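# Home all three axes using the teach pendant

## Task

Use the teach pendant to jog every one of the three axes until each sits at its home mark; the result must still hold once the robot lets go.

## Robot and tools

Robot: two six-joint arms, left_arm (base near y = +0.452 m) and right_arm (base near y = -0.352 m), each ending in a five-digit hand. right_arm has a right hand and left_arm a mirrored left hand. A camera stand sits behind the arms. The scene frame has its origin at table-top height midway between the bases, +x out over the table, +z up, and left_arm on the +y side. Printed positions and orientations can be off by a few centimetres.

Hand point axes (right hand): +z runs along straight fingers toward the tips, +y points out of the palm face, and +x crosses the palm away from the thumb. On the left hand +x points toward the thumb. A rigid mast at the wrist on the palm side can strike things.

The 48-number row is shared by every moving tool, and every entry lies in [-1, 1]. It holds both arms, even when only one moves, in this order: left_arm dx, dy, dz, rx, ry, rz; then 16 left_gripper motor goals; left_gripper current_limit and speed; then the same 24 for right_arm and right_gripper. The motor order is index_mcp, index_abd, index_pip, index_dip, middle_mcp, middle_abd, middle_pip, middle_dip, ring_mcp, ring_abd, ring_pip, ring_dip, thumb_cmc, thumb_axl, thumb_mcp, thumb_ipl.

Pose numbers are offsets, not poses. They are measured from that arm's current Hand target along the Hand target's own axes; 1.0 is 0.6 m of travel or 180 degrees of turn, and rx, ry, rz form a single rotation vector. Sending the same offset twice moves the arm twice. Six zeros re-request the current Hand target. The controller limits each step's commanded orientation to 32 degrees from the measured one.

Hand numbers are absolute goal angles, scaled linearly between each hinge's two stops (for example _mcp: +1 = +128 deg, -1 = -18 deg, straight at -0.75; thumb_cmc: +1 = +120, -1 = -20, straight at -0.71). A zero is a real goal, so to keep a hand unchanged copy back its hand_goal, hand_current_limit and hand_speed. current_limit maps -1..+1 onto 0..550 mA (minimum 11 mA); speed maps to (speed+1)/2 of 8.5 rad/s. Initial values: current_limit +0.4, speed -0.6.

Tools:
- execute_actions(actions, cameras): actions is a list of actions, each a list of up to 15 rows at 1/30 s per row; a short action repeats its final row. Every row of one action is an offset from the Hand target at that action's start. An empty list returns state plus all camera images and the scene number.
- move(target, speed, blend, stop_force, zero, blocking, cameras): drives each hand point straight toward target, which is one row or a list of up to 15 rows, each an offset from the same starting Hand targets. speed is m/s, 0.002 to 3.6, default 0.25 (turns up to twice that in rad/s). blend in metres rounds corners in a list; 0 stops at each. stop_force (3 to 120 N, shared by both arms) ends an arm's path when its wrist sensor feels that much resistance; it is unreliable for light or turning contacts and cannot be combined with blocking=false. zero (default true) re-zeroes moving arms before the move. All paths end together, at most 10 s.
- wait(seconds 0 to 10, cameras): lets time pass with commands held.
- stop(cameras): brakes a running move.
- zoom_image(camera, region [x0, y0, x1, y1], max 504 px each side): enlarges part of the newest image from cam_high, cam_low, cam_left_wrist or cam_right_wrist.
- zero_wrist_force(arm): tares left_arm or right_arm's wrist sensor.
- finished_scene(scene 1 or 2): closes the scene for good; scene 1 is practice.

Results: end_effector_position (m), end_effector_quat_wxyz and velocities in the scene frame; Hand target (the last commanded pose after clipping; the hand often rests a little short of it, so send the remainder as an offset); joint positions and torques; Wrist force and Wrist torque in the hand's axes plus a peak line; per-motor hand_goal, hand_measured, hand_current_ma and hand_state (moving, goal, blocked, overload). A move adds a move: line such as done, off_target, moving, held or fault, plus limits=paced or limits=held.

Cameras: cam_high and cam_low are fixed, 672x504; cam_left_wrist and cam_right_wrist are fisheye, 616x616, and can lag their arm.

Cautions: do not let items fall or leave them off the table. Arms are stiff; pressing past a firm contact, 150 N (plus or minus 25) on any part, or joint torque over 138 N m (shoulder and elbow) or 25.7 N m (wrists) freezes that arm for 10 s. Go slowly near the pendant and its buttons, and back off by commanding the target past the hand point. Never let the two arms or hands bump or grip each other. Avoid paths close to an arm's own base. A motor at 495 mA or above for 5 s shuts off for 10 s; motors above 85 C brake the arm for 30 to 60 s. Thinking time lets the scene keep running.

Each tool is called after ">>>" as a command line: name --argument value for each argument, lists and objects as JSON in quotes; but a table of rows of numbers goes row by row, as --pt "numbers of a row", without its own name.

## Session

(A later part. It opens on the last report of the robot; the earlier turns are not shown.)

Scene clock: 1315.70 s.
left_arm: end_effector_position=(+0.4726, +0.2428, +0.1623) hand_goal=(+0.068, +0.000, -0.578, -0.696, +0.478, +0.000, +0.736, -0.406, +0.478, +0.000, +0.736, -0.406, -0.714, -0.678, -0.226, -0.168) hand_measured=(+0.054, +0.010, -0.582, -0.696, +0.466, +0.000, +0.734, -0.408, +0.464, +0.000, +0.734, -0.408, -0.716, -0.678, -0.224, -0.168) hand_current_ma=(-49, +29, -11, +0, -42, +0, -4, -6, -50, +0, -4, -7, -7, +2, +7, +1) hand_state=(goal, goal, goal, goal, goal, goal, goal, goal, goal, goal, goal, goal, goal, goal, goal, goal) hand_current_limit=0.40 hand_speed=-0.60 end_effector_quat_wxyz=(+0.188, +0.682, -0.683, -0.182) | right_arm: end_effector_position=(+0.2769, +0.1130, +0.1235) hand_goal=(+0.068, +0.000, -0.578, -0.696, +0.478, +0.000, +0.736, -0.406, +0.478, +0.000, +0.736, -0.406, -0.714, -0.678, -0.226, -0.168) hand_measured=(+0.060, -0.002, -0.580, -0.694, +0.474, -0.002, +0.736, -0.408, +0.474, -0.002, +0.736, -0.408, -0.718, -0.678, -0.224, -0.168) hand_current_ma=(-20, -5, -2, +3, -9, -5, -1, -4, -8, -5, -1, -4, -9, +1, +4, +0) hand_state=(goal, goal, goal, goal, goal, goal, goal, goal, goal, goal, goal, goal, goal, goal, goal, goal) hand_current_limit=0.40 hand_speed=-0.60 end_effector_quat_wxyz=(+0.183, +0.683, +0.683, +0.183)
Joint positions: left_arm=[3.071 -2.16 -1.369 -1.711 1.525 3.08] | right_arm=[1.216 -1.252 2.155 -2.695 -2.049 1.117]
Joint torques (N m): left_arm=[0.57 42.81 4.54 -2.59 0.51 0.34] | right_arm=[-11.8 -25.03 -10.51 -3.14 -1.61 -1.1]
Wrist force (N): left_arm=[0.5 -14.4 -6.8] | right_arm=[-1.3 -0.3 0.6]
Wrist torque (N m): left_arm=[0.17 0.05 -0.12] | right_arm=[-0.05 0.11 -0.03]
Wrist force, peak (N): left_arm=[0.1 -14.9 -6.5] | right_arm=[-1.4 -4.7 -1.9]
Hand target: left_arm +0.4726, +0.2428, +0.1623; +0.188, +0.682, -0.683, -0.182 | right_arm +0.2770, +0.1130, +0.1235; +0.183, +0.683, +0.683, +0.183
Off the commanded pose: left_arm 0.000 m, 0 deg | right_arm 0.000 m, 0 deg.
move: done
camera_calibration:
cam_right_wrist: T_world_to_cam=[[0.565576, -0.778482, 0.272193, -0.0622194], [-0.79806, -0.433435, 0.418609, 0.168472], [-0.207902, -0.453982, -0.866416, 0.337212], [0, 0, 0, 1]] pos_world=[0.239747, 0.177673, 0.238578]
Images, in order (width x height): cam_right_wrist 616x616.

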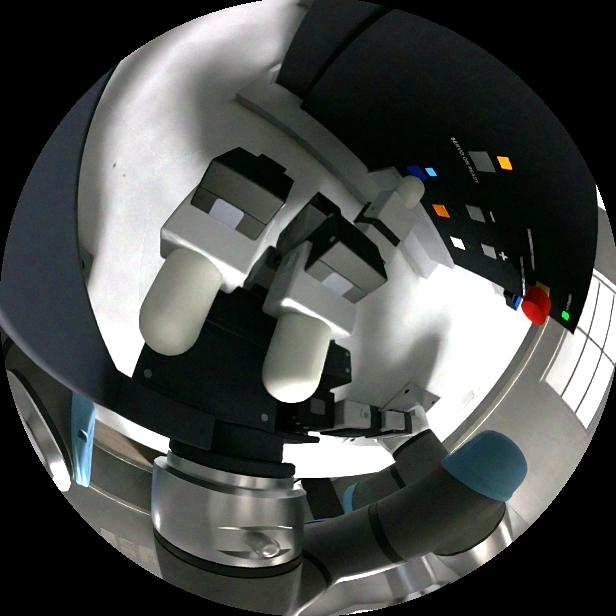

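>>> move --pt "0 0 0 0 0 0 0.068 0 -0.577 -0.696 0.479 0 0.737 -0.406 0.479 0 0.737 -0.406 -0.714 -0.678 -0.226 -0.168 0.4 -0.6 -0.0642 0.0343 -0.0593 0 0 0 0.068 0 -0.577 -0.696 0.479 0 0.737 -0.406 0.479 0 0.737 -0.406 -0.714 -0.678 -0.226 -0.168 0.4 -0.6" --speed 0.1 --cameras '["cam_high"]'

>>> zoom_image --camera "cam_high" --region '[205, 180, 305, 220]'

>>> move --pt "0 0 0 0 0 0 0.068 0 -0.577 -0.696 0.479 0 0.737 -0.406 0.479 0 0.737 -0.406 -0.714 -0.678 -0.226 -0.168 0.4 -0.6 0 0.0088 0.0051 0 0 0 0.068 0 -0.577 -0.696 0.479 0 0.737 -0.406 0.479 0 0.737 -0.406 -0.714 -0.678 -0.226 -0.168 0.4 -0.6" --speed 0.03 --cameras '["cam_high"]'

>>> wait --seconds 10 --cameras '["cam_high"]'

>>> zoom_image --camera "cam_high" --region '[205, 180, 305, 220]'

>>> wait --seconds 10 --cameras '["cam_high"]'

>>> wait --seconds 4 --cameras '["cam_high"]'

>>> move --pt "0 0 0 0 0 0 0.068 0 -0.577 -0.696 0.479 0 0.737 -0.406 0.479 0 0.737 -0.406 -0.714 -0.678 -0.226 -0.168 0.4 -0.6 0 -0.0088 -0.0051 0 0 0 0.068 0 -0.577 -0.696 0.479 0 0.737 -0.406 0.479 0 0.737 -0.406 -0.714 -0.678 -0.226 -0.168 0.4 -0.6" --speed 0.1 --cameras '["cam_high"]'

>>> zoom_image --camera "cam_high" --region '[205, 180, 305, 220]'

>>> zoom_image --camera "cam_high" --region '[265, 185, 315, 225]'

Scene clock: 1338.37 s.
left_arm: end_effector_position=(+0.4726, +0.2428, +0.1623) hand_goal=(+0.068, +0.000, -0.578, -0.696, +0.478, +0.000, +0.736, -0.406, +0.478, +0.000, +0.736, -0.406, -0.714, -0.678, -0.226, -0.168) hand_measured=(+0.054, +0.010, -0.582, -0.696, +0.466, +0.000, +0.734, -0.408, +0.464, +0.000, +0.734, -0.408, -0.716, -0.678, -0.224, -0.168) hand_current_ma=(-49, +29, -11, +0, -42, +0, -4, -6, -50, +0, -4, -7, -7, +2, +7, +1) hand_state=(goal, goal, goal, goal, goal, goal, goal, goal, goal, goal, goal, goal, goal, goal, goal, goal) hand_current_limit=0.40 hand_speed=-0.60 end_effector_quat_wxyz=(+0.188, +0.682, -0.683, -0.182) | right_arm: end_effector_position=(+0.2771, +0.0745, +0.1645) hand_goal=(+0.068, +0.000, -0.578, -0.696, +0.478, +0.000, +0.736, -0.406, +0.478, +0.000, +0.736, -0.406, -0.714, -0.678, -0.226, -0.168) hand_measured=(+0.060, -0.002, -0.580, -0.694, +0.474, -0.002, +0.736, -0.408, +0.474, -0.002, +0.736, -0.408, -0.718, -0.678, -0.224, -0.168) hand_current_ma=(-20, -4, -2, +3, -9, -5, -1, -4, -8, -5, -1, -4, -9, +1, +4, +0) hand_state=(goal, goal, goal, goal, goal, goal, goal, goal, goal, goal, goal, goal, goal, goal, goal, goal) hand_current_limit=0.40 hand_speed=-0.60 end_effector_quat_wxyz=(+0.183, +0.683, +0.683, +0.183)
Joint positions: left_arm=[3.071 -2.16 -1.369 -1.711 1.525 3.08] | right_arm=[1.181 -1.412 2.225 -2.621 -2.041 1.079]
Joint torques (N m): left_arm=[0.68 42 4.18 -2.55 0.56 0.12] | right_arm=[13.84 -27.33 -25.91 -4.82 -1.98 1.17]
Wrist force (N): left_arm=[0.1 -14.8 -7.0] | right_arm=[-1.6 -0.4 0.1]
Wrist torque (N m): left_arm=[0.13 0.09 -0.14] | right_arm=[0.01 0.10 -0.02]
Wrist force, peak (N): left_arm=[0.4 -15.0 -6.6] | right_arm=[-2.3 -0.1 -0.6]
Hand target: left_arm +0.4726, +0.2428, +0.1623; +0.188, +0.682, -0.683, -0.182 | right_arm +0.2770, +0.0745, +0.1646; +0.183, +0.683, +0.683, +0.183
Off the commanded pose: left_arm 0.000 m, 0 deg | right_arm 0.000 m, 0 deg.
move: done
Images, in order (width x height): cam_high 672x504.

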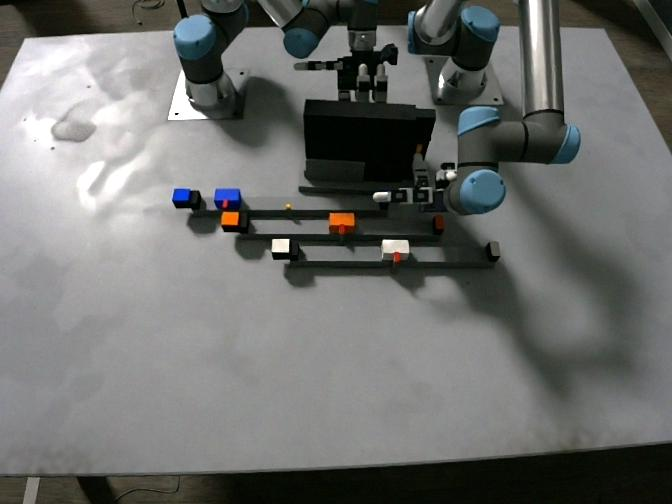

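Scaled by 5.040.

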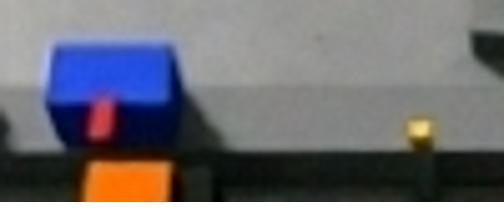

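Scene clock: 1339.07 s.
left_arm: end_effector_position=(+0.4726, +0.2428, +0.1623) hand_goal=(+0.068, +0.000, -0.578, -0.696, +0.478, +0.000, +0.736, -0.406, +0.478, +0.000, +0.736, -0.406, -0.714, -0.678, -0.226, -0.168) hand_measured=(+0.054, +0.010, -0.582, -0.696, +0.466, +0.000, +0.734, -0.408, +0.464, +0.000, +0.734, -0.408, -0.716, -0.678, -0.224, -0.168) hand_current_ma=(-49, +29, -11, +0, -42, +0, -4, -6, -50, +0, -4, -7, -7, +2, +7, +1) hand_state=(goal, goal, goal, goal, goal, goal, goal, goal, goal, goal, goal, goal, goal, goal, goal, goal) hand_current_limit=0.40 hand_speed=-0.60 end_effector_quat_wxyz=(+0.188, +0.682, -0.683, -0.182) | right_arm: end_effector_position=(+0.2833, +0.0745, +0.1646) hand_goal=(+0.068, +0.000, -0.578, -0.696, +0.478, +0.000, +0.736, -0.406, +0.478, +0.000, +0.736, -0.406, -0.714, -0.678, -0.226, -0.168) hand_measured=(+0.060, -0.002, -0.580, -0.694, +0.474, -0.002, +0.736, -0.408, +0.474, -0.002, +0.736, -0.408, -0.718, -0.678, -0.224, -0.168) hand_current_ma=(-20, -5, -2, +3, -9, -5, -1, -4, -8, -5, -1, -4, -9, +1, +4, +0) hand_state=(goal, goal, goal, goal, goal, goal, goal, goal, goal, goal, goal, goal, goal, goal, goal, goal) hand_current_limit=0.40 hand_speed=-0.60 end_effector_quat_wxyz=(+0.183, +0.683, +0.683, +0.183)
Joint positions: left_arm=[3.071 -2.16 -1.369 -1.711 1.525 3.08] | right_arm=[1.168 -1.409 2.223 -2.629 -2.038 1.065]
Joint torques (N m): left_arm=[0.96 41.71 4.13 -2.54 0.48 0.12] | right_arm=[5.13 -21.86 -25.31 -4.06 -0.63 0.82]
Wrist force (N): left_arm=[0.5 -14.7 -6.6] | right_arm=[-1.6 -4.6 -2.2]
Wrist torque (N m): left_arm=[0.12 0.05 -0.11] | right_arm=[0.01 0.03 0.11]
Wrist force, peak (N): left_arm=[0.6 -14.9 -6.8] | right_arm=[-1.6 -4.6 -2.2]
Hand target: left_arm +0.4726, +0.2428, +0.1623; +0.188, +0.682, -0.683, -0.182 | right_arm +0.2832, +0.0745, +0.1646; +0.183, +0.683, +0.683, +0.183
Off the commanded pose: left_arm 0.000 m, 0 deg | right_arm 0.000 m, 0 deg.
move: done
Images, in order (width x height): cam_high 672x504.

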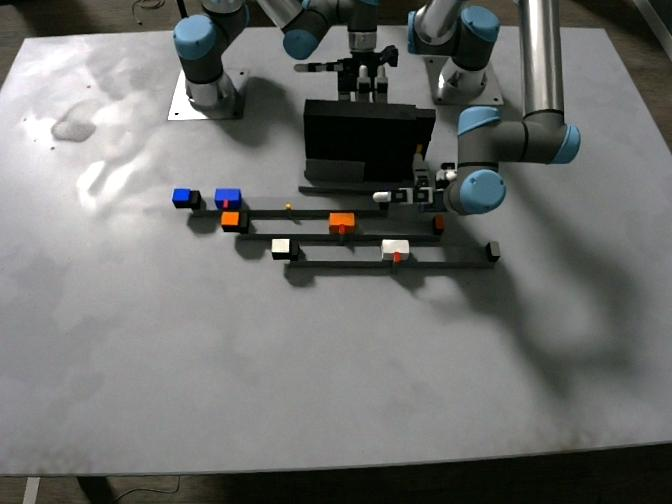

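Scene clock: 1349.07 s.
left_arm: end_effector_position=(+0.4726, +0.2428, +0.1623) hand_goal=(+0.068, +0.000, -0.578, -0.696, +0.478, +0.000, +0.736, -0.406, +0.478, +0.000, +0.736, -0.406, -0.714, -0.678, -0.226, -0.168) hand_measured=(+0.054, +0.010, -0.582, -0.696, +0.466, +0.000, +0.734, -0.408, +0.464, +0.000, +0.734, -0.408, -0.716, -0.678, -0.224, -0.168) hand_current_ma=(-49, +29, -11, +0, -42, +0, -4, -6, -50, +0, -4, -7, -7, +2, +7, +1) hand_state=(goal, goal, goal, goal, goal, goal, goal, goal, goal, goal, goal, goal, goal, goal, goal, goal) hand_current_limit=0.40 hand_speed=-0.60 end_effector_quat_wxyz=(+0.188, +0.682, -0.683, -0.182) | right_arm: end_effector_position=(+0.2832, +0.0745, +0.1646) hand_goal=(+0.068, +0.000, -0.578, -0.696, +0.478, +0.000, +0.736, -0.406, +0.478, +0.000, +0.736, -0.406, -0.714, -0.678, -0.226, -0.168) hand_measured=(+0.060, -0.002, -0.580, -0.694, +0.474, -0.002, +0.736, -0.408, +0.474, -0.002, +0.736, -0.408, -0.718, -0.678, -0.224, -0.168) hand_current_ma=(-20, -5, -2, +3, -9, -5, -1, -4, -8, -5, -1, -4, -9, +1, +4, +0) hand_state=(goal, goal, goal, goal, goal, goal, goal, goal, goal, goal, goal, goal, goal, goal, goal, goal) hand_current_limit=0.40 hand_speed=-0.60 end_effector_quat_wxyz=(+0.183, +0.683, +0.683, +0.183)
Joint positions: left_arm=[3.071 -2.16 -1.369 -1.711 1.525 3.08] | right_arm=[1.168 -1.409 2.223 -2.629 -2.038 1.065]
Joint torques (N m): left_arm=[1.52 42.77 4.49 -2.39 0.52 0.06] | right_arm=[11.76 -27.32 -6.41 -0.83 -3.24 0.89]
Wrist force (N): left_arm=[0.6 -14.4 -6.6] | right_arm=[-1.8 -4.1 -2.2]
Wrist torque (N m): left_arm=[0.14 0.04 -0.11] | right_arm=[0.05 0.06 0.09]
Wrist force, peak (N): left_arm=[0.2 -15.0 -6.7] | right_arm=[-1.9 -4.6 -2.0]
Hand target: left_arm +0.4726, +0.2428, +0.1623; +0.188, +0.682, -0.683, -0.182 | right_arm +0.2832, +0.0745, +0.1646; +0.183, +0.683, +0.683, +0.183
Off the commanded pose: left_arm 0.000 m, 0 deg | right_arm 0.000 m, 0 deg.
wait: 10.00 s; at rest by 0.17 s
Images, in order (width x height): cam_high 672x504.

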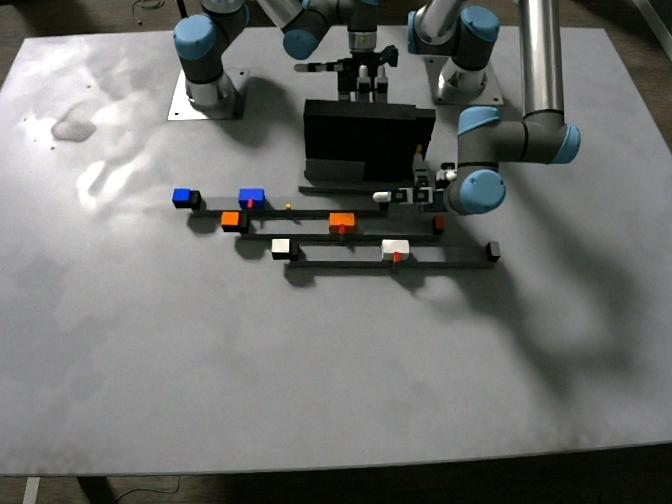

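Scaled by 5.040.

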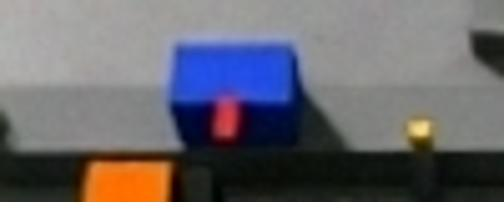

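Scene clock: 1359.07 s.
left_arm: end_effector_position=(+0.4726, +0.2428, +0.1623) hand_goal=(+0.068, +0.000, -0.578, -0.696, +0.478, +0.000, +0.736, -0.406, +0.478, +0.000, +0.736, -0.406, -0.714, -0.678, -0.226, -0.168) hand_measured=(+0.054, +0.010, -0.582, -0.696, +0.466, +0.000, +0.734, -0.408, +0.464, +0.000, +0.734, -0.408, -0.716, -0.678, -0.224, -0.168) hand_current_ma=(-49, +29, -11, +0, -42, +0, -4, -6, -50, +0, -4, -7, -7, +2, +7, +1) hand_state=(goal, goal, goal, goal, goal, goal, goal, goal, goal, goal, goal, goal, goal, goal, goal, goal) hand_current_limit=0.40 hand_speed=-0.60 end_effector_quat_wxyz=(+0.188, +0.682, -0.683, -0.182) | right_arm: end_effector_position=(+0.2832, +0.0745, +0.1646) hand_goal=(+0.068, +0.000, -0.578, -0.696, +0.478, +0.000, +0.736, -0.406, +0.478, +0.000, +0.736, -0.406, -0.714, -0.678, -0.226, -0.168) hand_measured=(+0.060, -0.002, -0.580, -0.694, +0.474, -0.002, +0.736, -0.408, +0.474, -0.002, +0.736, -0.408, -0.718, -0.678, -0.224, -0.168) hand_current_ma=(-20, -5, -2, +3, -9, -5, -1, -4, -8, -5, -1, -4, -9, +1, +4, +0) hand_state=(goal, goal, goal, goal, goal, goal, goal, goal, goal, goal, goal, goal, goal, goal, goal, goal) hand_current_limit=0.40 hand_speed=-0.60 end_effector_quat_wxyz=(+0.183, +0.683, +0.683, +0.183)
Joint positions: left_arm=[3.071 -2.16 -1.369 -1.711 1.525 3.08] | right_arm=[1.168 -1.409 2.223 -2.629 -2.038 1.065]
Joint torques (N m): left_arm=[1.48 43.15 4.49 -2.06 0.28 -0.11] | right_arm=[11.98 -27.45 -8.25 -0.85 -3.03 0.65]
Wrist force (N): left_arm=[0.5 -14.6 -6.7] | right_arm=[-1.7 -4.4 -2.2]
Wrist torque (N m): left_arm=[0.13 0.05 -0.11] | right_arm=[0.01 0.04 0.09]
Wrist force, peak (N): left_arm=[0.3 -15.1 -6.5] | right_arm=[-1.7 -4.5 -2.1]
Hand target: left_arm +0.4726, +0.2428, +0.1623; +0.188, +0.682, -0.683, -0.182 | right_arm +0.2832, +0.0745, +0.1646; +0.183, +0.683, +0.683, +0.183
Off the commanded pose: left_arm 0.000 m, 0 deg | right_arm 0.000 m, 0 deg.
wait: 10.00 s; at rest by 0.17 s
Images, in order (width x height): cam_high 672x504.

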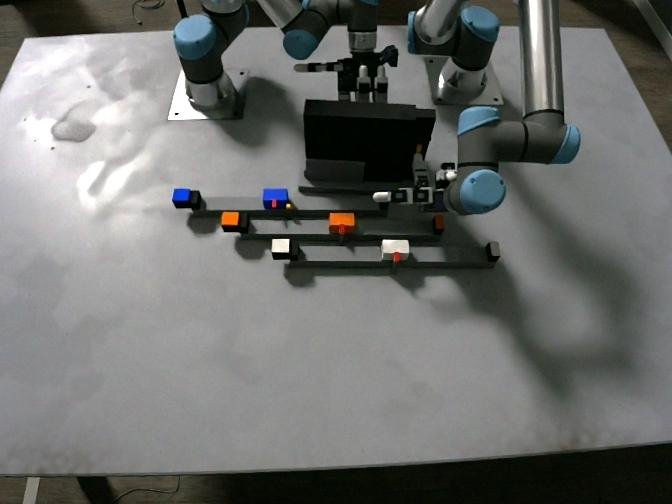

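Scene clock: 1363.07 s.
left_arm: end_effector_position=(+0.4726, +0.2428, +0.1623) hand_goal=(+0.068, +0.000, -0.578, -0.696, +0.478, +0.000, +0.736, -0.406, +0.478, +0.000, +0.736, -0.406, -0.714, -0.678, -0.226, -0.168) hand_measured=(+0.054, +0.010, -0.582, -0.696, +0.466, +0.000, +0.734, -0.408, +0.464, +0.000, +0.734, -0.408, -0.716, -0.678, -0.224, -0.168) hand_current_ma=(-49, +29, -11, +0, -42, +0, -4, -6, -50, +0, -4, -7, -7, +2, +7, +1) hand_state=(goal, goal, goal, goal, goal, goal, goal, goal, goal, goal, goal, goal, goal, goal, goal, goal) hand_current_limit=0.40 hand_speed=-0.60 end_effector_quat_wxyz=(+0.188, +0.682, -0.683, -0.182) | right_arm: end_effector_position=(+0.2832, +0.0745, +0.1646) hand_goal=(+0.068, +0.000, -0.578, -0.696, +0.478, +0.000, +0.736, -0.406, +0.478, +0.000, +0.736, -0.406, -0.714, -0.678, -0.226, -0.168) hand_measured=(+0.060, -0.002, -0.580, -0.694, +0.474, -0.002, +0.736, -0.408, +0.474, -0.002, +0.736, -0.408, -0.718, -0.678, -0.224, -0.168) hand_current_ma=(-20, -5, -2, +3, -9, -5, -1, -4, -8, -5, -1, -4, -9, +1, +4, +0) hand_state=(goal, goal, goal, goal, goal, goal, goal, goal, goal, goal, goal, goal, goal, goal, goal, goal) hand_current_limit=0.40 hand_speed=-0.60 end_effector_quat_wxyz=(+0.183, +0.683, +0.683, +0.183)
Joint positions: left_arm=[3.071 -2.16 -1.369 -1.711 1.525 3.08] | right_arm=[1.168 -1.409 2.223 -2.629 -2.038 1.065]
Joint torques (N m): left_arm=[1.94 43.36 4.25 -2.08 0.25 -0.06] | right_arm=[12.08 -26.85 -7.89 -0.82 -2.84 0.47]
Wrist force (N): left_arm=[0.5 -14.9 -6.4] | right_arm=[-1.7 -4.1 -2.0]
Wrist torque (N m): left_arm=[0.08 0.05 -0.11] | right_arm=[0.04 0.04 0.10]
Wrist force, peak (N): left_arm=[0.4 -15.1 -6.4] | right_arm=[-1.7 -4.5 -2.2]
Hand target: left_arm +0.4726, +0.2428, +0.1623; +0.188, +0.682, -0.683, -0.182 | right_arm +0.2832, +0.0745, +0.1646; +0.183, +0.683, +0.683, +0.183
Off the commanded pose: left_arm 0.000 m, 0 deg | right_arm 0.000 m, 0 deg.
wait: 4.00 s; at rest by 0.17 s
Images, in order (width x height): cam_high 672x504.

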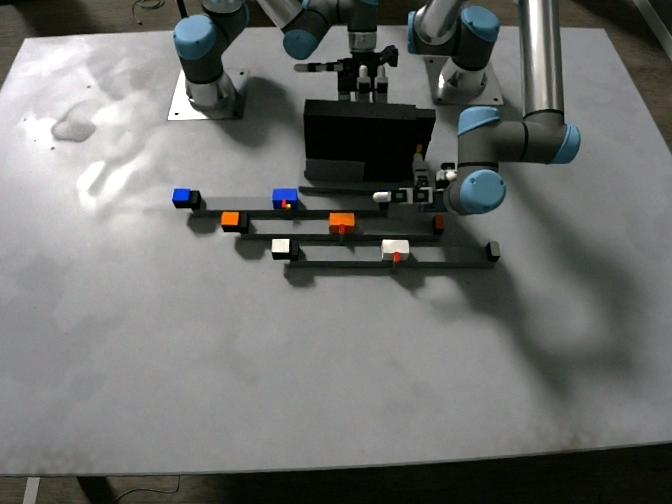

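Scene clock: 1363.77 s.
left_arm: end_effector_position=(+0.4726, +0.2428, +0.1623) hand_goal=(+0.068, +0.000, -0.578, -0.696, +0.478, +0.000, +0.736, -0.406, +0.478, +0.000, +0.736, -0.406, -0.714, -0.678, -0.226, -0.168) hand_measured=(+0.054, +0.010, -0.582, -0.696, +0.466, +0.000, +0.734, -0.408, +0.464, +0.000, +0.734, -0.408, -0.716, -0.678, -0.224, -0.168) hand_current_ma=(-49, +29, -11, +0, -42, +0, -4, -6, -50, +0, -4, -7, -7, +2, +7, +1) hand_state=(goal, goal, goal, goal, goal, goal, goal, goal, goal, goal, goal, goal, goal, goal, goal, goal) hand_current_limit=0.40 hand_speed=-0.60 end_effector_quat_wxyz=(+0.188, +0.682, -0.683, -0.182) | right_arm: end_effector_position=(+0.2769, +0.0745, +0.1646) hand_goal=(+0.068, +0.000, -0.578, -0.696, +0.478, +0.000, +0.736, -0.406, +0.478, +0.000, +0.736, -0.406, -0.714, -0.678, -0.226, -0.168) hand_measured=(+0.060, -0.002, -0.580, -0.694, +0.474, -0.002, +0.736, -0.408, +0.474, -0.002, +0.736, -0.408, -0.718, -0.678, -0.224, -0.168) hand_current_ma=(-20, -4, -2, +3, -9, -5, -1, -4, -8, -5, -1, -4, -9, +1, +4, +0) hand_state=(goal, goal, goal, goal, goal, goal, goal, goal, goal, goal, goal, goal, goal, goal, goal, goal) hand_current_limit=0.40 hand_speed=-0.60 end_effector_quat_wxyz=(+0.183, +0.683, +0.683, +0.183)
Joint positions: left_arm=[3.071 -2.16 -1.369 -1.711 1.525 3.08] | right_arm=[1.181 -1.413 2.225 -2.621 -2.041 1.079]
Joint torques (N m): left_arm=[1.2 43.09 4.28 -1.96 0.36 -0.1] | right_arm=[-4.66 -23.32 -8.9 -2.06 -2.02 -0.94]
Wrist force (N): left_arm=[0.3 -14.6 -6.8] | right_arm=[-1.6 -0.2 -0.1]
Wrist torque (N m): left_arm=[0.13 0.08 -0.13] | right_arm=[0.05 0.11 -0.06]
Wrist force, peak (N): left_arm=[0.1 -14.9 -6.8] | right_arm=[-1.5 -4.3 -2.0]
Hand target: left_arm +0.4726, +0.2428, +0.1623; +0.188, +0.682, -0.683, -0.182 | right_arm +0.2770, +0.0745, +0.1646; +0.183, +0.683, +0.683, +0.183
Off the commanded pose: left_arm 0.000 m, 0 deg | right_arm 0.000 m, 0 deg.
move: done
Images, in order (width x height): cam_high 672x504.

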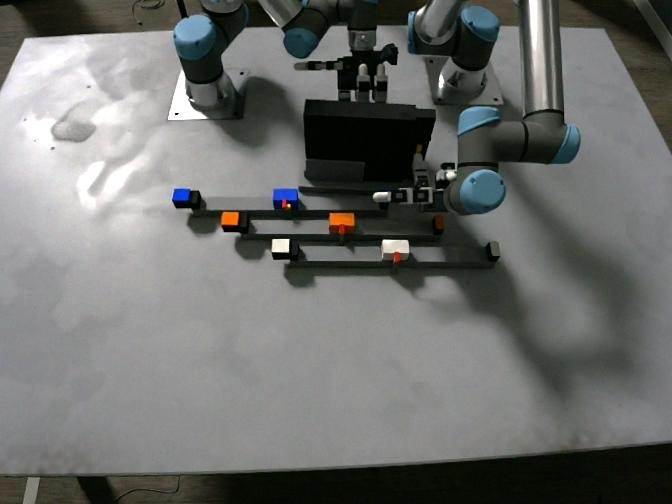

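Scaled by 5.040.

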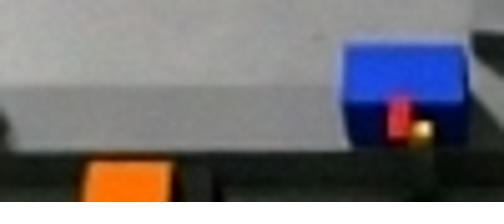

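Scaled by 10.080.

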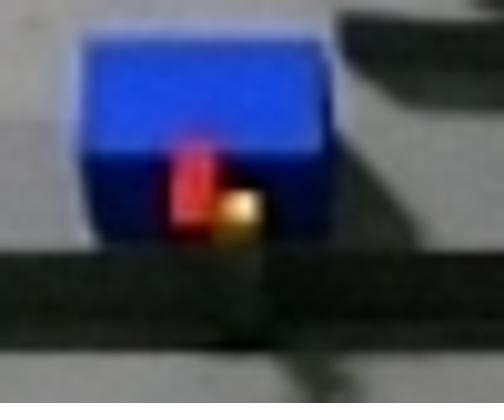

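>>> move --pt "0 0 0 0 0 0 0.068 0 -0.577 -0.696 0.479 0 0.737 -0.406 0.479 0 0.737 -0.406 -0.714 -0.678 -0.226 -0.168 0.4 -0.6 0 0.0088 0.0051 0 0 0 0.068 0 -0.577 -0.696 0.479 0 0.737 -0.406 0.479 0 0.737 -0.406 -0.714 -0.678 -0.226 -0.168 0.4 -0.6" --speed 0.03 --cameras '[]'

>>> wait --seconds 1.13 --cameras '[]'

>>> move --pt "0 0 0 0 0 0 0.068 0 -0.577 -0.696 0.479 0 0.737 -0.406 0.479 0 0.737 -0.406 -0.714 -0.678 -0.226 -0.168 0.4 -0.6 0 -0.0088 -0.0051 0 0 0 0.068 0 -0.577 -0.696 0.479 0 0.737 -0.406 0.479 0 0.737 -0.406 -0.714 -0.678 -0.226 -0.168 0.4 -0.6" --speed 0.1 --cameras '["all"]'

>>> zoom_image --camera "cam_high" --region '[265, 185, 315, 225]'

>>> zoom_image --camera "cam_low" --region '[360, 220, 460, 270]'

>>> zoom_image --camera "cam_left_wrist" --region '[140, 310, 260, 400]'

Scene clock: 1377.83 s.
left_arm: end_effector_position=(+0.4726, +0.2428, +0.1623) hand_goal=(+0.068, +0.000, -0.578, -0.696, +0.478, +0.000, +0.736, -0.406, +0.478, +0.000, +0.736, -0.406, -0.714, -0.678, -0.226, -0.168) hand_measured=(+0.054, +0.010, -0.582, -0.696, +0.466, +0.000, +0.734, -0.408, +0.464, +0.000, +0.734, -0.408, -0.716, -0.678, -0.224, -0.168) hand_current_ma=(-49, +29, -11, +0, -42, +0, -4, -6, -50, +0, -4, -7, -7, +2, +7, +1) hand_state=(goal, goal, goal, goal, goal, goal, goal, goal, goal, goal, goal, goal, goal, goal, goal, goal) hand_current_limit=0.40 hand_speed=-0.60 end_effector_quat_wxyz=(+0.188, +0.682, -0.683, -0.182) | right_arm: end_effector_position=(+0.2833, +0.0745, +0.1646) hand_goal=(+0.068, +0.000, -0.578, -0.696, +0.478, +0.000, +0.736, -0.406, +0.478, +0.000, +0.736, -0.406, -0.714, -0.678, -0.226, -0.168) hand_measured=(+0.060, -0.002, -0.580, -0.694, +0.474, -0.002, +0.736, -0.408, +0.474, -0.002, +0.736, -0.408, -0.718, -0.678, -0.224, -0.168) hand_current_ma=(-20, -5, -2, +3, -9, -5, -1, -4, -8, -5, -1, -4, -9, +1, +4, +0) hand_state=(goal, goal, goal, goal, goal, goal, goal, goal, goal, goal, goal, goal, goal, goal, goal, goal) hand_current_limit=0.40 hand_speed=-0.60 end_effector_quat_wxyz=(+0.183, +0.683, +0.683, +0.183)
Joint positions: left_arm=[3.071 -2.16 -1.369 -1.711 1.525 3.08] | right_arm=[1.168 -1.409 2.223 -2.629 -2.038 1.065]
Joint torques (N m): left_arm=[1.7 43.39 4.68 -2 0.29 -0.15] | right_arm=[6.38 -22.27 -26.2 -4.01 -0.55 0.88]
Wrist force (N): left_arm=[0.2 -14.6 -6.6] | right_arm=[-2.0 -4.7 -1.9]
Wrist torque (N m): left_arm=[0.14 0.09 -0.14] | right_arm=[-0.02 0.05 0.08]
Wrist force, peak (N): left_arm=[0.4 -14.9 -6.7] | right_arm=[-1.8 -4.7 -2.3]
Hand target: left_arm +0.4726, +0.2428, +0.1623; +0.188, +0.682, -0.683, -0.182 | right_arm +0.2832, +0.0745, +0.1646; +0.183, +0.683, +0.683, +0.183
Off the commanded pose: left_arm 0.000 m, 0 deg | right_arm 0.000 m, 0 deg.
move: done
No camera images: "cameras" was empty.

Scene clock: 1378.97 s.
left_arm: end_effector_position=(+0.4726, +0.2428, +0.1623) hand_goal=(+0.068, +0.000, -0.578, -0.696, +0.478, +0.000, +0.736, -0.406, +0.478, +0.000, +0.736, -0.406, -0.714, -0.678, -0.226, -0.168) hand_measured=(+0.054, +0.010, -0.582, -0.696, +0.466, +0.000, +0.734, -0.408, +0.464, +0.000, +0.734, -0.408, -0.716, -0.678, -0.224, -0.168) hand_current_ma=(-49, +29, -11, +0, -42, +0, -4, -6, -50, +0, -4, -7, -7, +2, +7, +1) hand_state=(goal, goal, goal, goal, goal, goal, goal, goal, goal, goal, goal, goal, goal, goal, goal, goal) hand_current_limit=0.40 hand_speed=-0.60 end_effector_quat_wxyz=(+0.188, +0.682, -0.683, -0.182) | right_arm: end_effector_position=(+0.2832, +0.0745, +0.1646) hand_goal=(+0.068, +0.000, -0.578, -0.696, +0.478, +0.000, +0.736, -0.406, +0.478, +0.000, +0.736, -0.406, -0.714, -0.678, -0.226, -0.168) hand_measured=(+0.060, -0.002, -0.580, -0.694, +0.474, -0.002, +0.736, -0.408, +0.474, -0.002, +0.736, -0.408, -0.718, -0.678, -0.224, -0.168) hand_current_ma=(-20, -5, -2, +3, -9, -5, -1, -4, -8, -5, -1, -4, -9, +1, +4, +0) hand_state=(goal, goal, goal, goal, goal, goal, goal, goal, goal, goal, goal, goal, goal, goal, goal, goal) hand_current_limit=0.40 hand_speed=-0.60 end_effector_quat_wxyz=(+0.183, +0.683, +0.683, +0.183)
Joint positions: left_arm=[3.071 -2.16 -1.369 -1.711 1.525 3.08] | right_arm=[1.168 -1.409 2.223 -2.629 -2.038 1.065]
Joint torques (N m): left_arm=[0.88 43.73 4.64 -1.9 0.23 -0.06] | right_arm=[12.99 -28.57 -10.26 -0.44 -3.19 1.18]
Wrist force (N): left_arm=[0.5 -14.7 -6.5] | right_arm=[-1.7 -4.2 -2.0]
Wrist torque (N m): left_arm=[0.10 0.06 -0.11] | right_arm=[0.02 0.03 0.09]
Wrist force, peak (N): left_arm=[0.4 -14.9 -6.5] | right_arm=[-1.5 -4.8 -2.1]
Hand target: left_arm +0.4726, +0.2428, +0.1623; +0.188, +0.682, -0.683, -0.182 | right_arm +0.2832, +0.0745, +0.1646; +0.183, +0.683, +0.683, +0.183
Off the commanded pose: left_arm 0.000 m, 0 deg | right_arm 0.000 m, 0 deg.
wait: 1.13 s; at rest by 0.17 s
No camera images: "cameras" was empty.

Scene clock: 1379.67 s.
left_arm: end_effector_position=(+0.4726, +0.2428, +0.1623) hand_goal=(+0.068, +0.000, -0.578, -0.696, +0.478, +0.000, +0.736, -0.406, +0.478, +0.000, +0.736, -0.406, -0.714, -0.678, -0.226, -0.168) hand_measured=(+0.054, +0.010, -0.582, -0.696, +0.466, +0.000, +0.734, -0.408, +0.464, +0.000, +0.734, -0.408, -0.716, -0.678, -0.224, -0.168) hand_current_ma=(-49, +29, -11, +0, -42, +0, -4, -6, -50, +0, -4, -7, -7, +2, +7, +1) hand_state=(goal, goal, goal, goal, goal, goal, goal, goal, goal, goal, goal, goal, goal, goal, goal, goal) hand_current_limit=0.40 hand_speed=-0.60 end_effector_quat_wxyz=(+0.188, +0.682, -0.683, -0.182) | right_arm: end_effector_position=(+0.2769, +0.0745, +0.1646) hand_goal=(+0.068, +0.000, -0.578, -0.696, +0.478, +0.000, +0.736, -0.406, +0.478, +0.000, +0.736, -0.406, -0.714, -0.678, -0.226, -0.168) hand_measured=(+0.060, -0.002, -0.580, -0.694, +0.474, -0.002, +0.736, -0.408, +0.474, -0.002, +0.736, -0.408, -0.718, -0.678, -0.224, -0.168) hand_current_ma=(-20, -5, -2, +3, -9, -5, -1, -4, -8, -5, -1, -4, -9, +1, +4, +0) hand_state=(goal, goal, goal, goal, goal, goal, goal, goal, goal, goal, goal, goal, goal, goal, goal, goal) hand_current_limit=0.40 hand_speed=-0.60 end_effector_quat_wxyz=(+0.183, +0.683, +0.683, +0.183)
Joint positions: left_arm=[3.071 -2.16 -1.369 -1.711 1.525 3.08] | right_arm=[1.181 -1.413 2.225 -2.621 -2.041 1.079]
Joint torques (N m): left_arm=[1.11 43.61 5.46 -2.07 0.31 -0.16] | right_arm=[-4.67 -22.91 -9.44 -2.12 -1.97 -0.99]
Wrist force (N): left_arm=[0.6 -14.5 -6.4] | right_arm=[-1.5 -0.3 -0.2]
Wrist torque (N m): left_arm=[0.12 0.05 -0.11] | right_arm=[0.05 0.10 -0.06]
Wrist force, peak (N): left_arm=[0.6 -14.8 -6.5] | right_arm=[-1.7 -4.1 -1.9]
Hand target: left_arm +0.4726, +0.2428, +0.1623; +0.188, +0.682, -0.683, -0.182 | right_arm +0.2770, +0.0745, +0.1646; +0.183, +0.683, +0.683, +0.183
Off the commanded pose: left_arm 0.000 m, 0 deg | right_arm 0.000 m, 0 deg.
move: done
camera_calibration:
cam_left_wrist: T_world_to_cam=[[0.552335, 0.747402, -0.369212, -0.410748], [0.821791, -0.413825, 0.391673, -0.409574], [0.139948, -0.51975, -0.842778, 0.322515], [0, 0, 0, 1]] pos_world=[0.51832, 0.305129, 0.280575]
cam_right_wrist: T_world_to_cam=[[0.565493, -0.778554, 0.27216, -0.103396], [-0.798117, -0.43339, 0.418549, 0.134684], [-0.207911, -0.453902, -0.866456, 0.355367], [0, 0, 0, 1]] pos_world=[0.239848, 0.139173, 0.279679]

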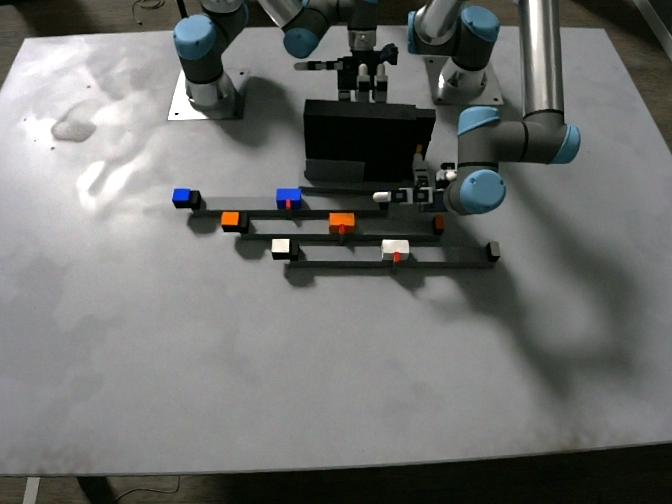

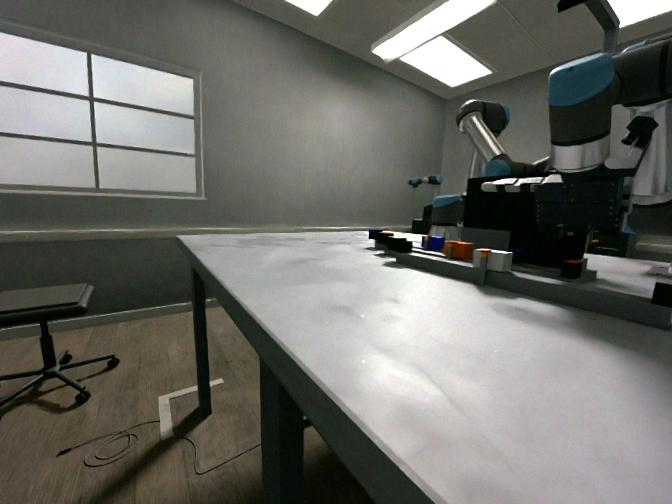

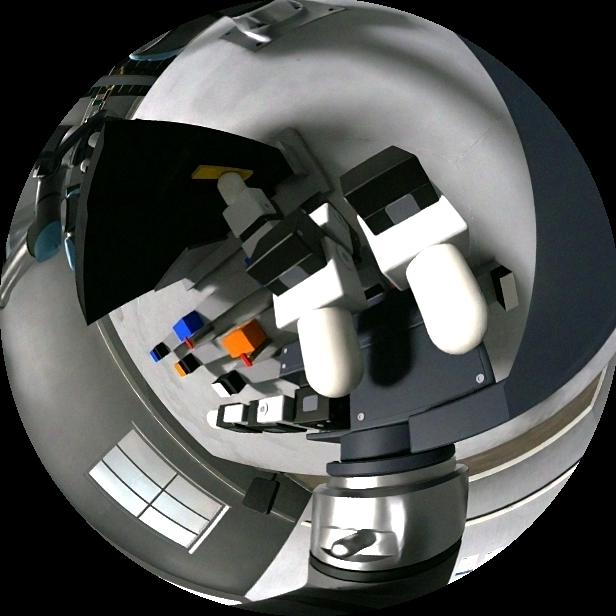

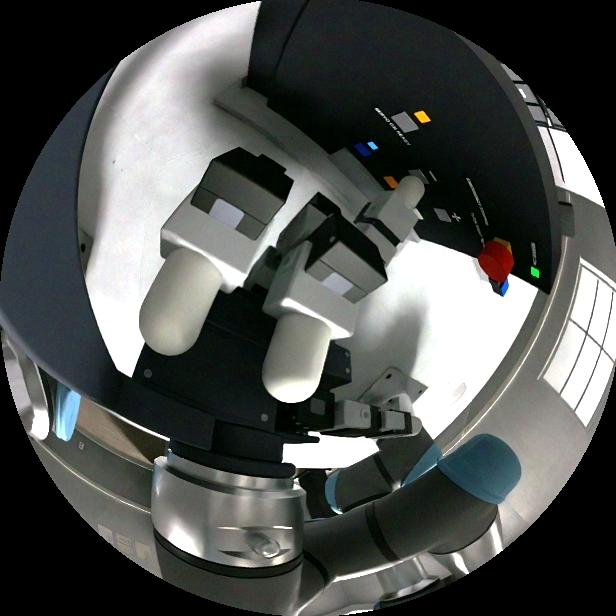

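Scaled by 10.080.

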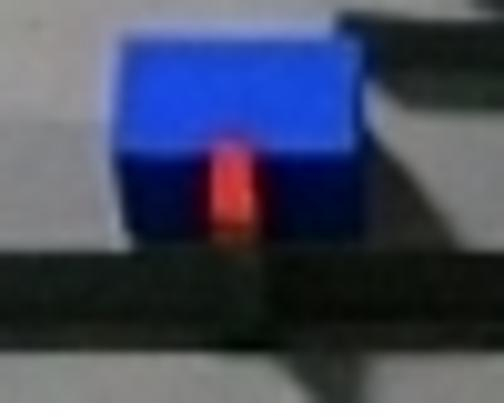

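Scaled by 5.040.

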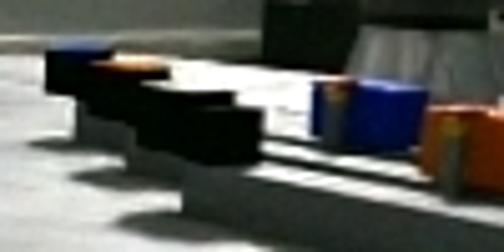

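Scaled by 4.200 from the camera's 616x616 image, which has a finer 880x880 frame.

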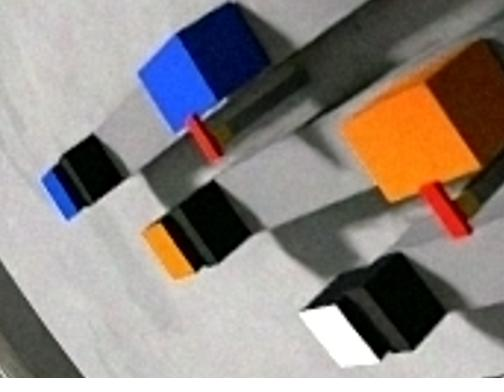

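>>> move --pt "0 -0.0866 -0.05 0 0 0 0.068 0 -0.577 -0.696 0.479 0 0.737 -0.406 0.479 0 0.737 -0.406 -0.714 -0.678 -0.226 -0.168 0.4 -0.6 0 -0.0722 -0.0417 0 0 0 0.068 0 -0.577 -0.696 0.479 0 0.737 -0.406 0.479 0 0.737 -0.406 -0.714 -0.678 -0.226 -0.168 0.4 -0.6" --speed 0.1 --cameras '["all"]'

>>> zoom_image --camera "cam_right_wrist" --region '[330, 60, 580, 310]'

>>> zoom_image --camera "cam_high" --region '[160, 150, 510, 300]'

Scene clock: 1410.43 s.
left_arm: end_effector_position=(+0.5326, +0.2429, +0.1619) hand_goal=(+0.068, +0.000, -0.578, -0.696, +0.478, +0.000, +0.736, -0.406, +0.478, +0.000, +0.736, -0.406, -0.714, -0.678, -0.226, -0.168) hand_measured=(+0.054, +0.004, -0.582, -0.696, +0.466, +0.000, +0.734, -0.408, +0.464, +0.000, +0.734, -0.408, -0.716, -0.678, -0.224, -0.168) hand_current_ma=(-49, +8, -11, +0, -42, +0, -4, -6, -50, +0, -4, -7, -7, +2, +7, +1) hand_state=(goal, goal, goal, goal, goal, goal, goal, goal, goal, goal, goal, goal, goal, goal, goal, goal) hand_current_limit=0.40 hand_speed=-0.60 end_effector_quat_wxyz=(+0.188, +0.682, -0.683, -0.182) | right_arm: end_effector_position=(+0.2270, +0.0746, +0.1646) hand_goal=(+0.068, +0.000, -0.578, -0.696, +0.478, +0.000, +0.736, -0.406, +0.478, +0.000, +0.736, -0.406, -0.714, -0.678, -0.226, -0.168) hand_measured=(+0.060, -0.002, -0.580, -0.694, +0.474, -0.002, +0.736, -0.408, +0.474, -0.002, +0.736, -0.408, -0.718, -0.678, -0.224, -0.168) hand_current_ma=(-20, -5, -2, +3, -9, -5, -1, -4, -8, -5, -1, -4, -9, +1, +4, +0) hand_state=(goal, goal, goal, goal, goal, goal, goal, goal, goal, goal, goal, goal, goal, goal, goal, goal) hand_current_limit=0.40 hand_speed=-0.60 end_effector_quat_wxyz=(+0.183, +0.683, +0.683, +0.183)
Joint positions: left_arm=[3.078 -2.298 -1.135 -1.807 1.528 3.086] | right_arm=[1.289 -1.435 2.233 -2.551 -2.064 1.198]
Joint torques (N m): left_arm=[-9.13 44.63 25.6 2.42 0.68 -0.07] | right_arm=[-6.75 -15.17 -27 -4.94 0.67 0.94]
Wrist force (N): left_arm=[0.8 -0.6 1.0] | right_arm=[-1.3 -0.1 -0.1]
Wrist torque (N m): left_arm=[-0.13 -0.08 0.01] | right_arm=[0.06 0.06 0.06]
Wrist force, peak (N): left_arm=[0.4 -15.0 -6.7] | right_arm=[-2.0 -0.3 -0.1]
Hand target: left_arm +0.5326, +0.2428, +0.1619; +0.188, +0.682, -0.683, -0.182 | right_arm +0.2270, +0.0746, +0.1646; +0.183, +0.683, +0.683, +0.183
Off the commanded pose: left_arm 0.000 m, 0 deg | right_arm 0.000 m, 0 deg.
move: done
camera_calibration:
cam_left_wrist: T_world_to_cam=[[0.552343, 0.747373, -0.369258, -0.444001], [0.821803, -0.413868, 0.391604, -0.458615], [0.13985, -0.519757, -0.84279, 0.313993], [0, 0, 0, 1]] pos_world=[0.57822, 0.305229, 0.280275]
cam_right_wrist: T_world_to_cam=[[0.565539, -0.778529, 0.272137, -0.0751263], [-0.798084, -0.433434, 0.418564, 0.0947734], [-0.207911, -0.453902, -0.866456, 0.344972], [0, 0, 0, 1]] pos_world=[0.189847, 0.139173, 0.279678]

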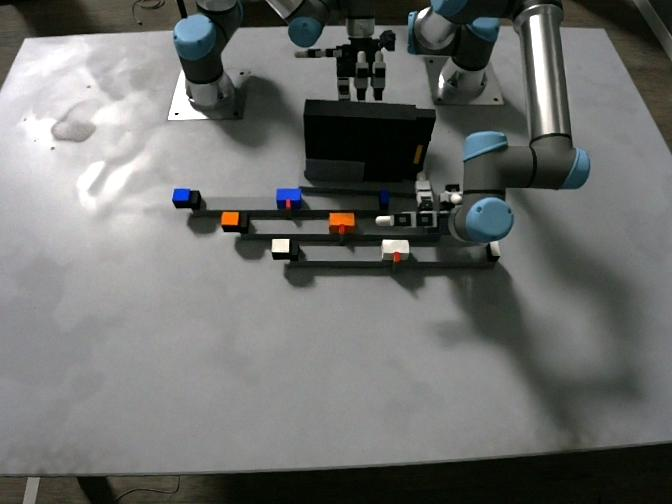

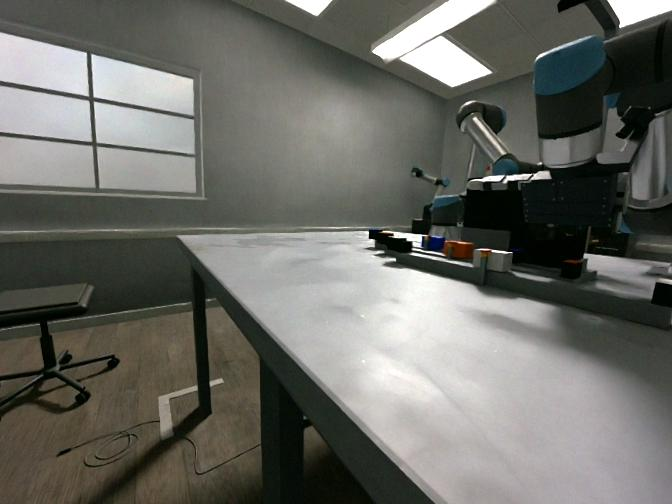

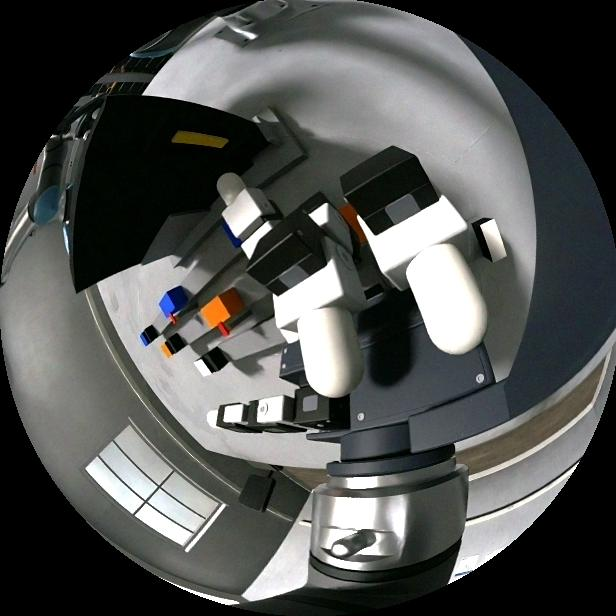

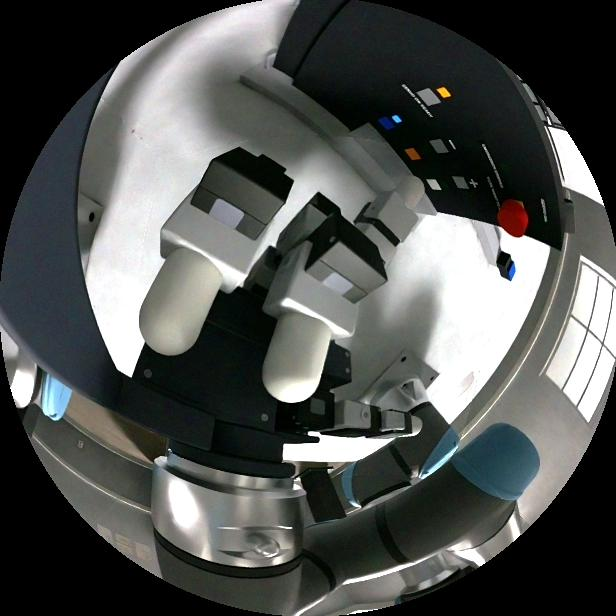

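Scaled by 2.016 from the camera's 616x616 image, which has a finer 880x880 frame.

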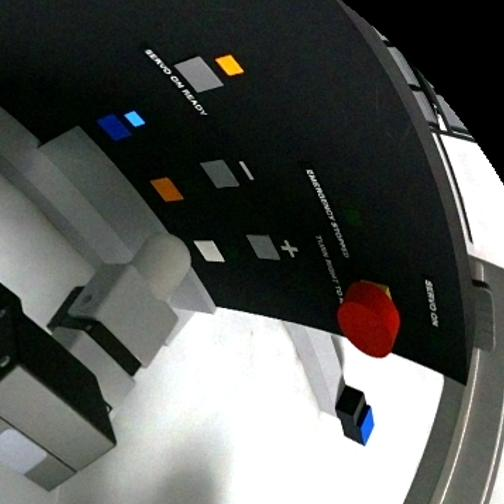

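Scaled by 1.440.

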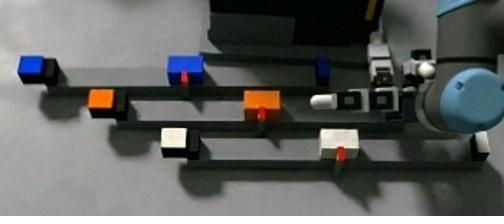

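>>> move --pt "0.2497 -0.1044 -0.2105 0 0 0 0.068 0 -0.577 -0.696 0.479 0 0.737 -0.406 0.479 0 0.737 -0.406 -0.714 -0.678 -0.226 -0.168 0.4 -0.6 0 0 0 0 0 0 0.068 0 -0.577 -0.696 0.479 0 0.737 -0.406 0.479 0 0.737 -0.406 -0.714 -0.678 -0.226 -0.168 0.4 -0.6" --speed 0.15 --cameras '["all"]'

Scene clock: 1418.27 s.
left_arm: end_effector_position=(+0.6249, +0.1215, +0.2266) hand_goal=(+0.068, +0.000, -0.578, -0.696, +0.478, +0.000, +0.736, -0.406, +0.478, +0.000, +0.736, -0.406, -0.714, -0.678, -0.226, -0.168) hand_measured=(+0.056, +0.002, -0.582, -0.696, +0.470, +0.000, +0.736, -0.408, +0.468, +0.000, +0.736, -0.408, -0.718, -0.678, -0.222, -0.168) hand_current_ma=(-42, +4, -9, +0, -25, +0, -1, -5, -30, +0, -1, -6, -12, +2, +13, +1) hand_state=(goal, goal, goal, goal, goal, goal, goal, goal, goal, goal, goal, goal, goal, goal, goal, goal) hand_current_limit=0.40 hand_speed=-0.60 end_effector_quat_wxyz=(+0.180, +0.693, -0.681, -0.156) | right_arm: end_effector_position=(+0.2270, +0.0746, +0.1646) hand_goal=(+0.068, +0.000, -0.578, -0.696, +0.478, +0.000, +0.736, -0.406, +0.478, +0.000, +0.736, -0.406, -0.714, -0.678, -0.226, -0.168) hand_measured=(+0.060, -0.002, -0.580, -0.694, +0.474, -0.002, +0.736, -0.408, +0.474, -0.002, +0.736, -0.408, -0.718, -0.678, -0.224, -0.168) hand_current_ma=(-20, -5, -2, +3, -9, -5, -1, -4, -8, -5, -1, -4, -9, +1, +4, +0) hand_state=(goal, goal, goal, goal, goal, goal, goal, goal, goal, goal, goal, goal, goal, goal, goal, goal) hand_current_limit=0.40 hand_speed=-0.60 end_effector_quat_wxyz=(+0.183, +0.683, +0.683, +0.183)
Joint positions: left_arm=[2.951 -2.785 -0.035 -2.358 1.444 2.959] | right_arm=[1.289 -1.435 2.233 -2.551 -2.064 1.198]
Joint torques (N m): left_arm=[-0.99 63.45 20.02 0.96 -0.28 0.03] | right_arm=[-13 -15.94 -25.96 -5.1 0.67 0.78]
Wrist force (N): left_arm=[0.9 -0.2 0.9] | right_arm=[-1.1 0.0 0.0]
Wrist torque (N m): left_arm=[-0.09 -0.10 0.06] | right_arm=[0.06 0.04 0.07]
Wrist force, peak (N): left_arm=[-0.2 -2.7 6.3] | right_arm=[-1.6 -0.3 -0.1]
Hand target: left_arm +0.6249, +0.1215, +0.2266; +0.180, +0.693, -0.681, -0.156 (not the last commanded pose) | right_arm +0.2270, +0.0746, +0.1646; +0.183, +0.683, +0.683, +0.183
Off the commanded pose: left_arm 0.040 m, 3 deg | right_arm 0.000 m, 0 deg.
FORCE FAULT: contact force on the left arm reached its limit, and that arm stopped. The contact can be on any part of that arm, not only on its tool. That arm's remaining commands of this call were not run. That arm is still stopped at the end of this call. That arm stays stopped for about 10 more seconds. Until then a move that you send moves the other arm only, and its call returns only when the move has ended. Once the stop has ended, the next robot result says so. If the stop ends while you think or write, that arm runs what you send next, counted from a new Hand target: where the arm stands when the stop ends. While its stop runs, that arm, its gripper or tool too, takes no new command. Until it ends, the stop uses up actions while you think or wait. An arm that is not stopped still takes commands.
elbow stopped short (left arm): the move would have taken joint 3 (elbow) straighter than the controller allows.
move: fault (left_arm)
camera_calibration:
cam_left_wrist: T_world_to_cam=[[0.551554, 0.753662, -0.357466, -0.383402], [0.811198, -0.384819, 0.440308, -0.618003], [0.194284, -0.53283, -0.823618, 0.255753], [0, 0, 0, 1]] pos_world=[0.663101, 0.187409, 0.345702]
cam_right_wrist: T_world_to_cam=[[0.565404, -0.778648, 0.272076, -0.0751239], [-0.798153, -0.433313, 0.418559, 0.0948508], [-0.208016, -0.453813, -0.866477, 0.345006], [0, 0, 0, 1]] pos_world=[0.189948, 0.139173, 0.279679]

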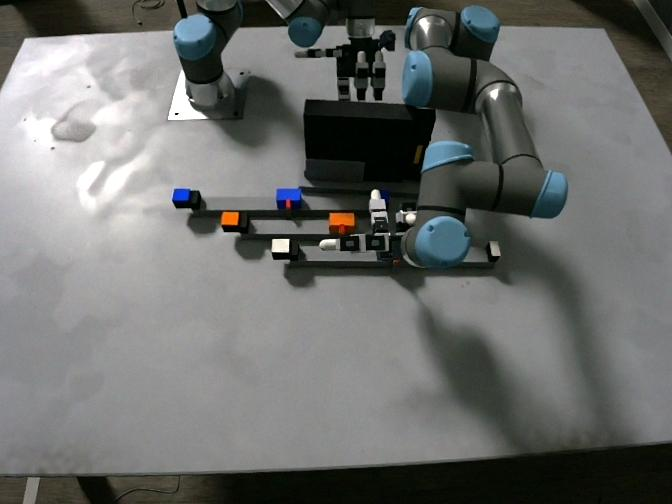

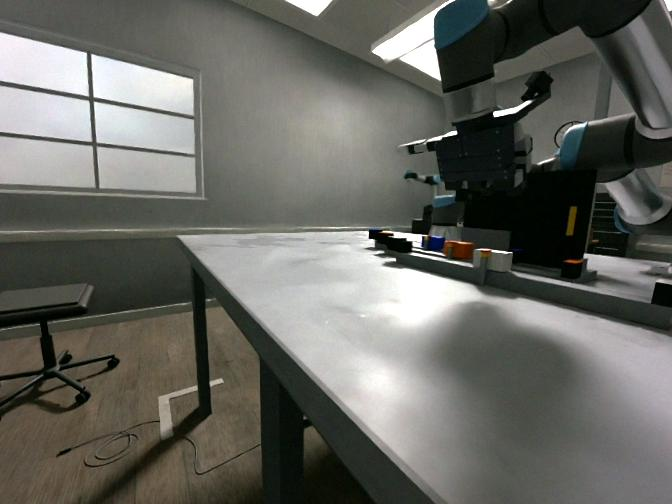

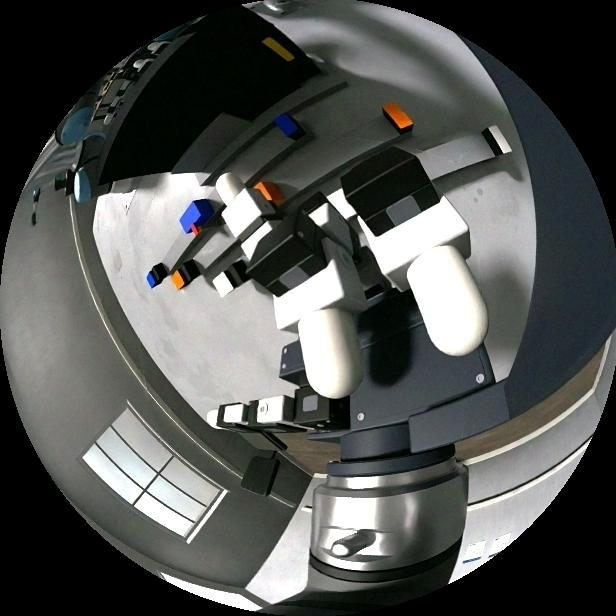

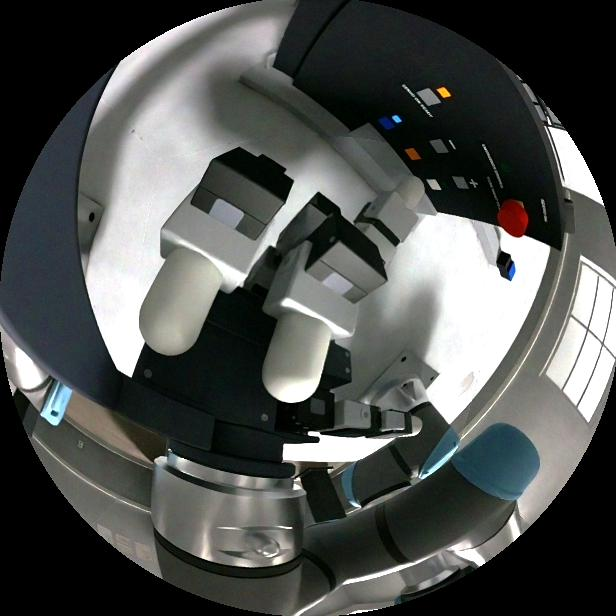

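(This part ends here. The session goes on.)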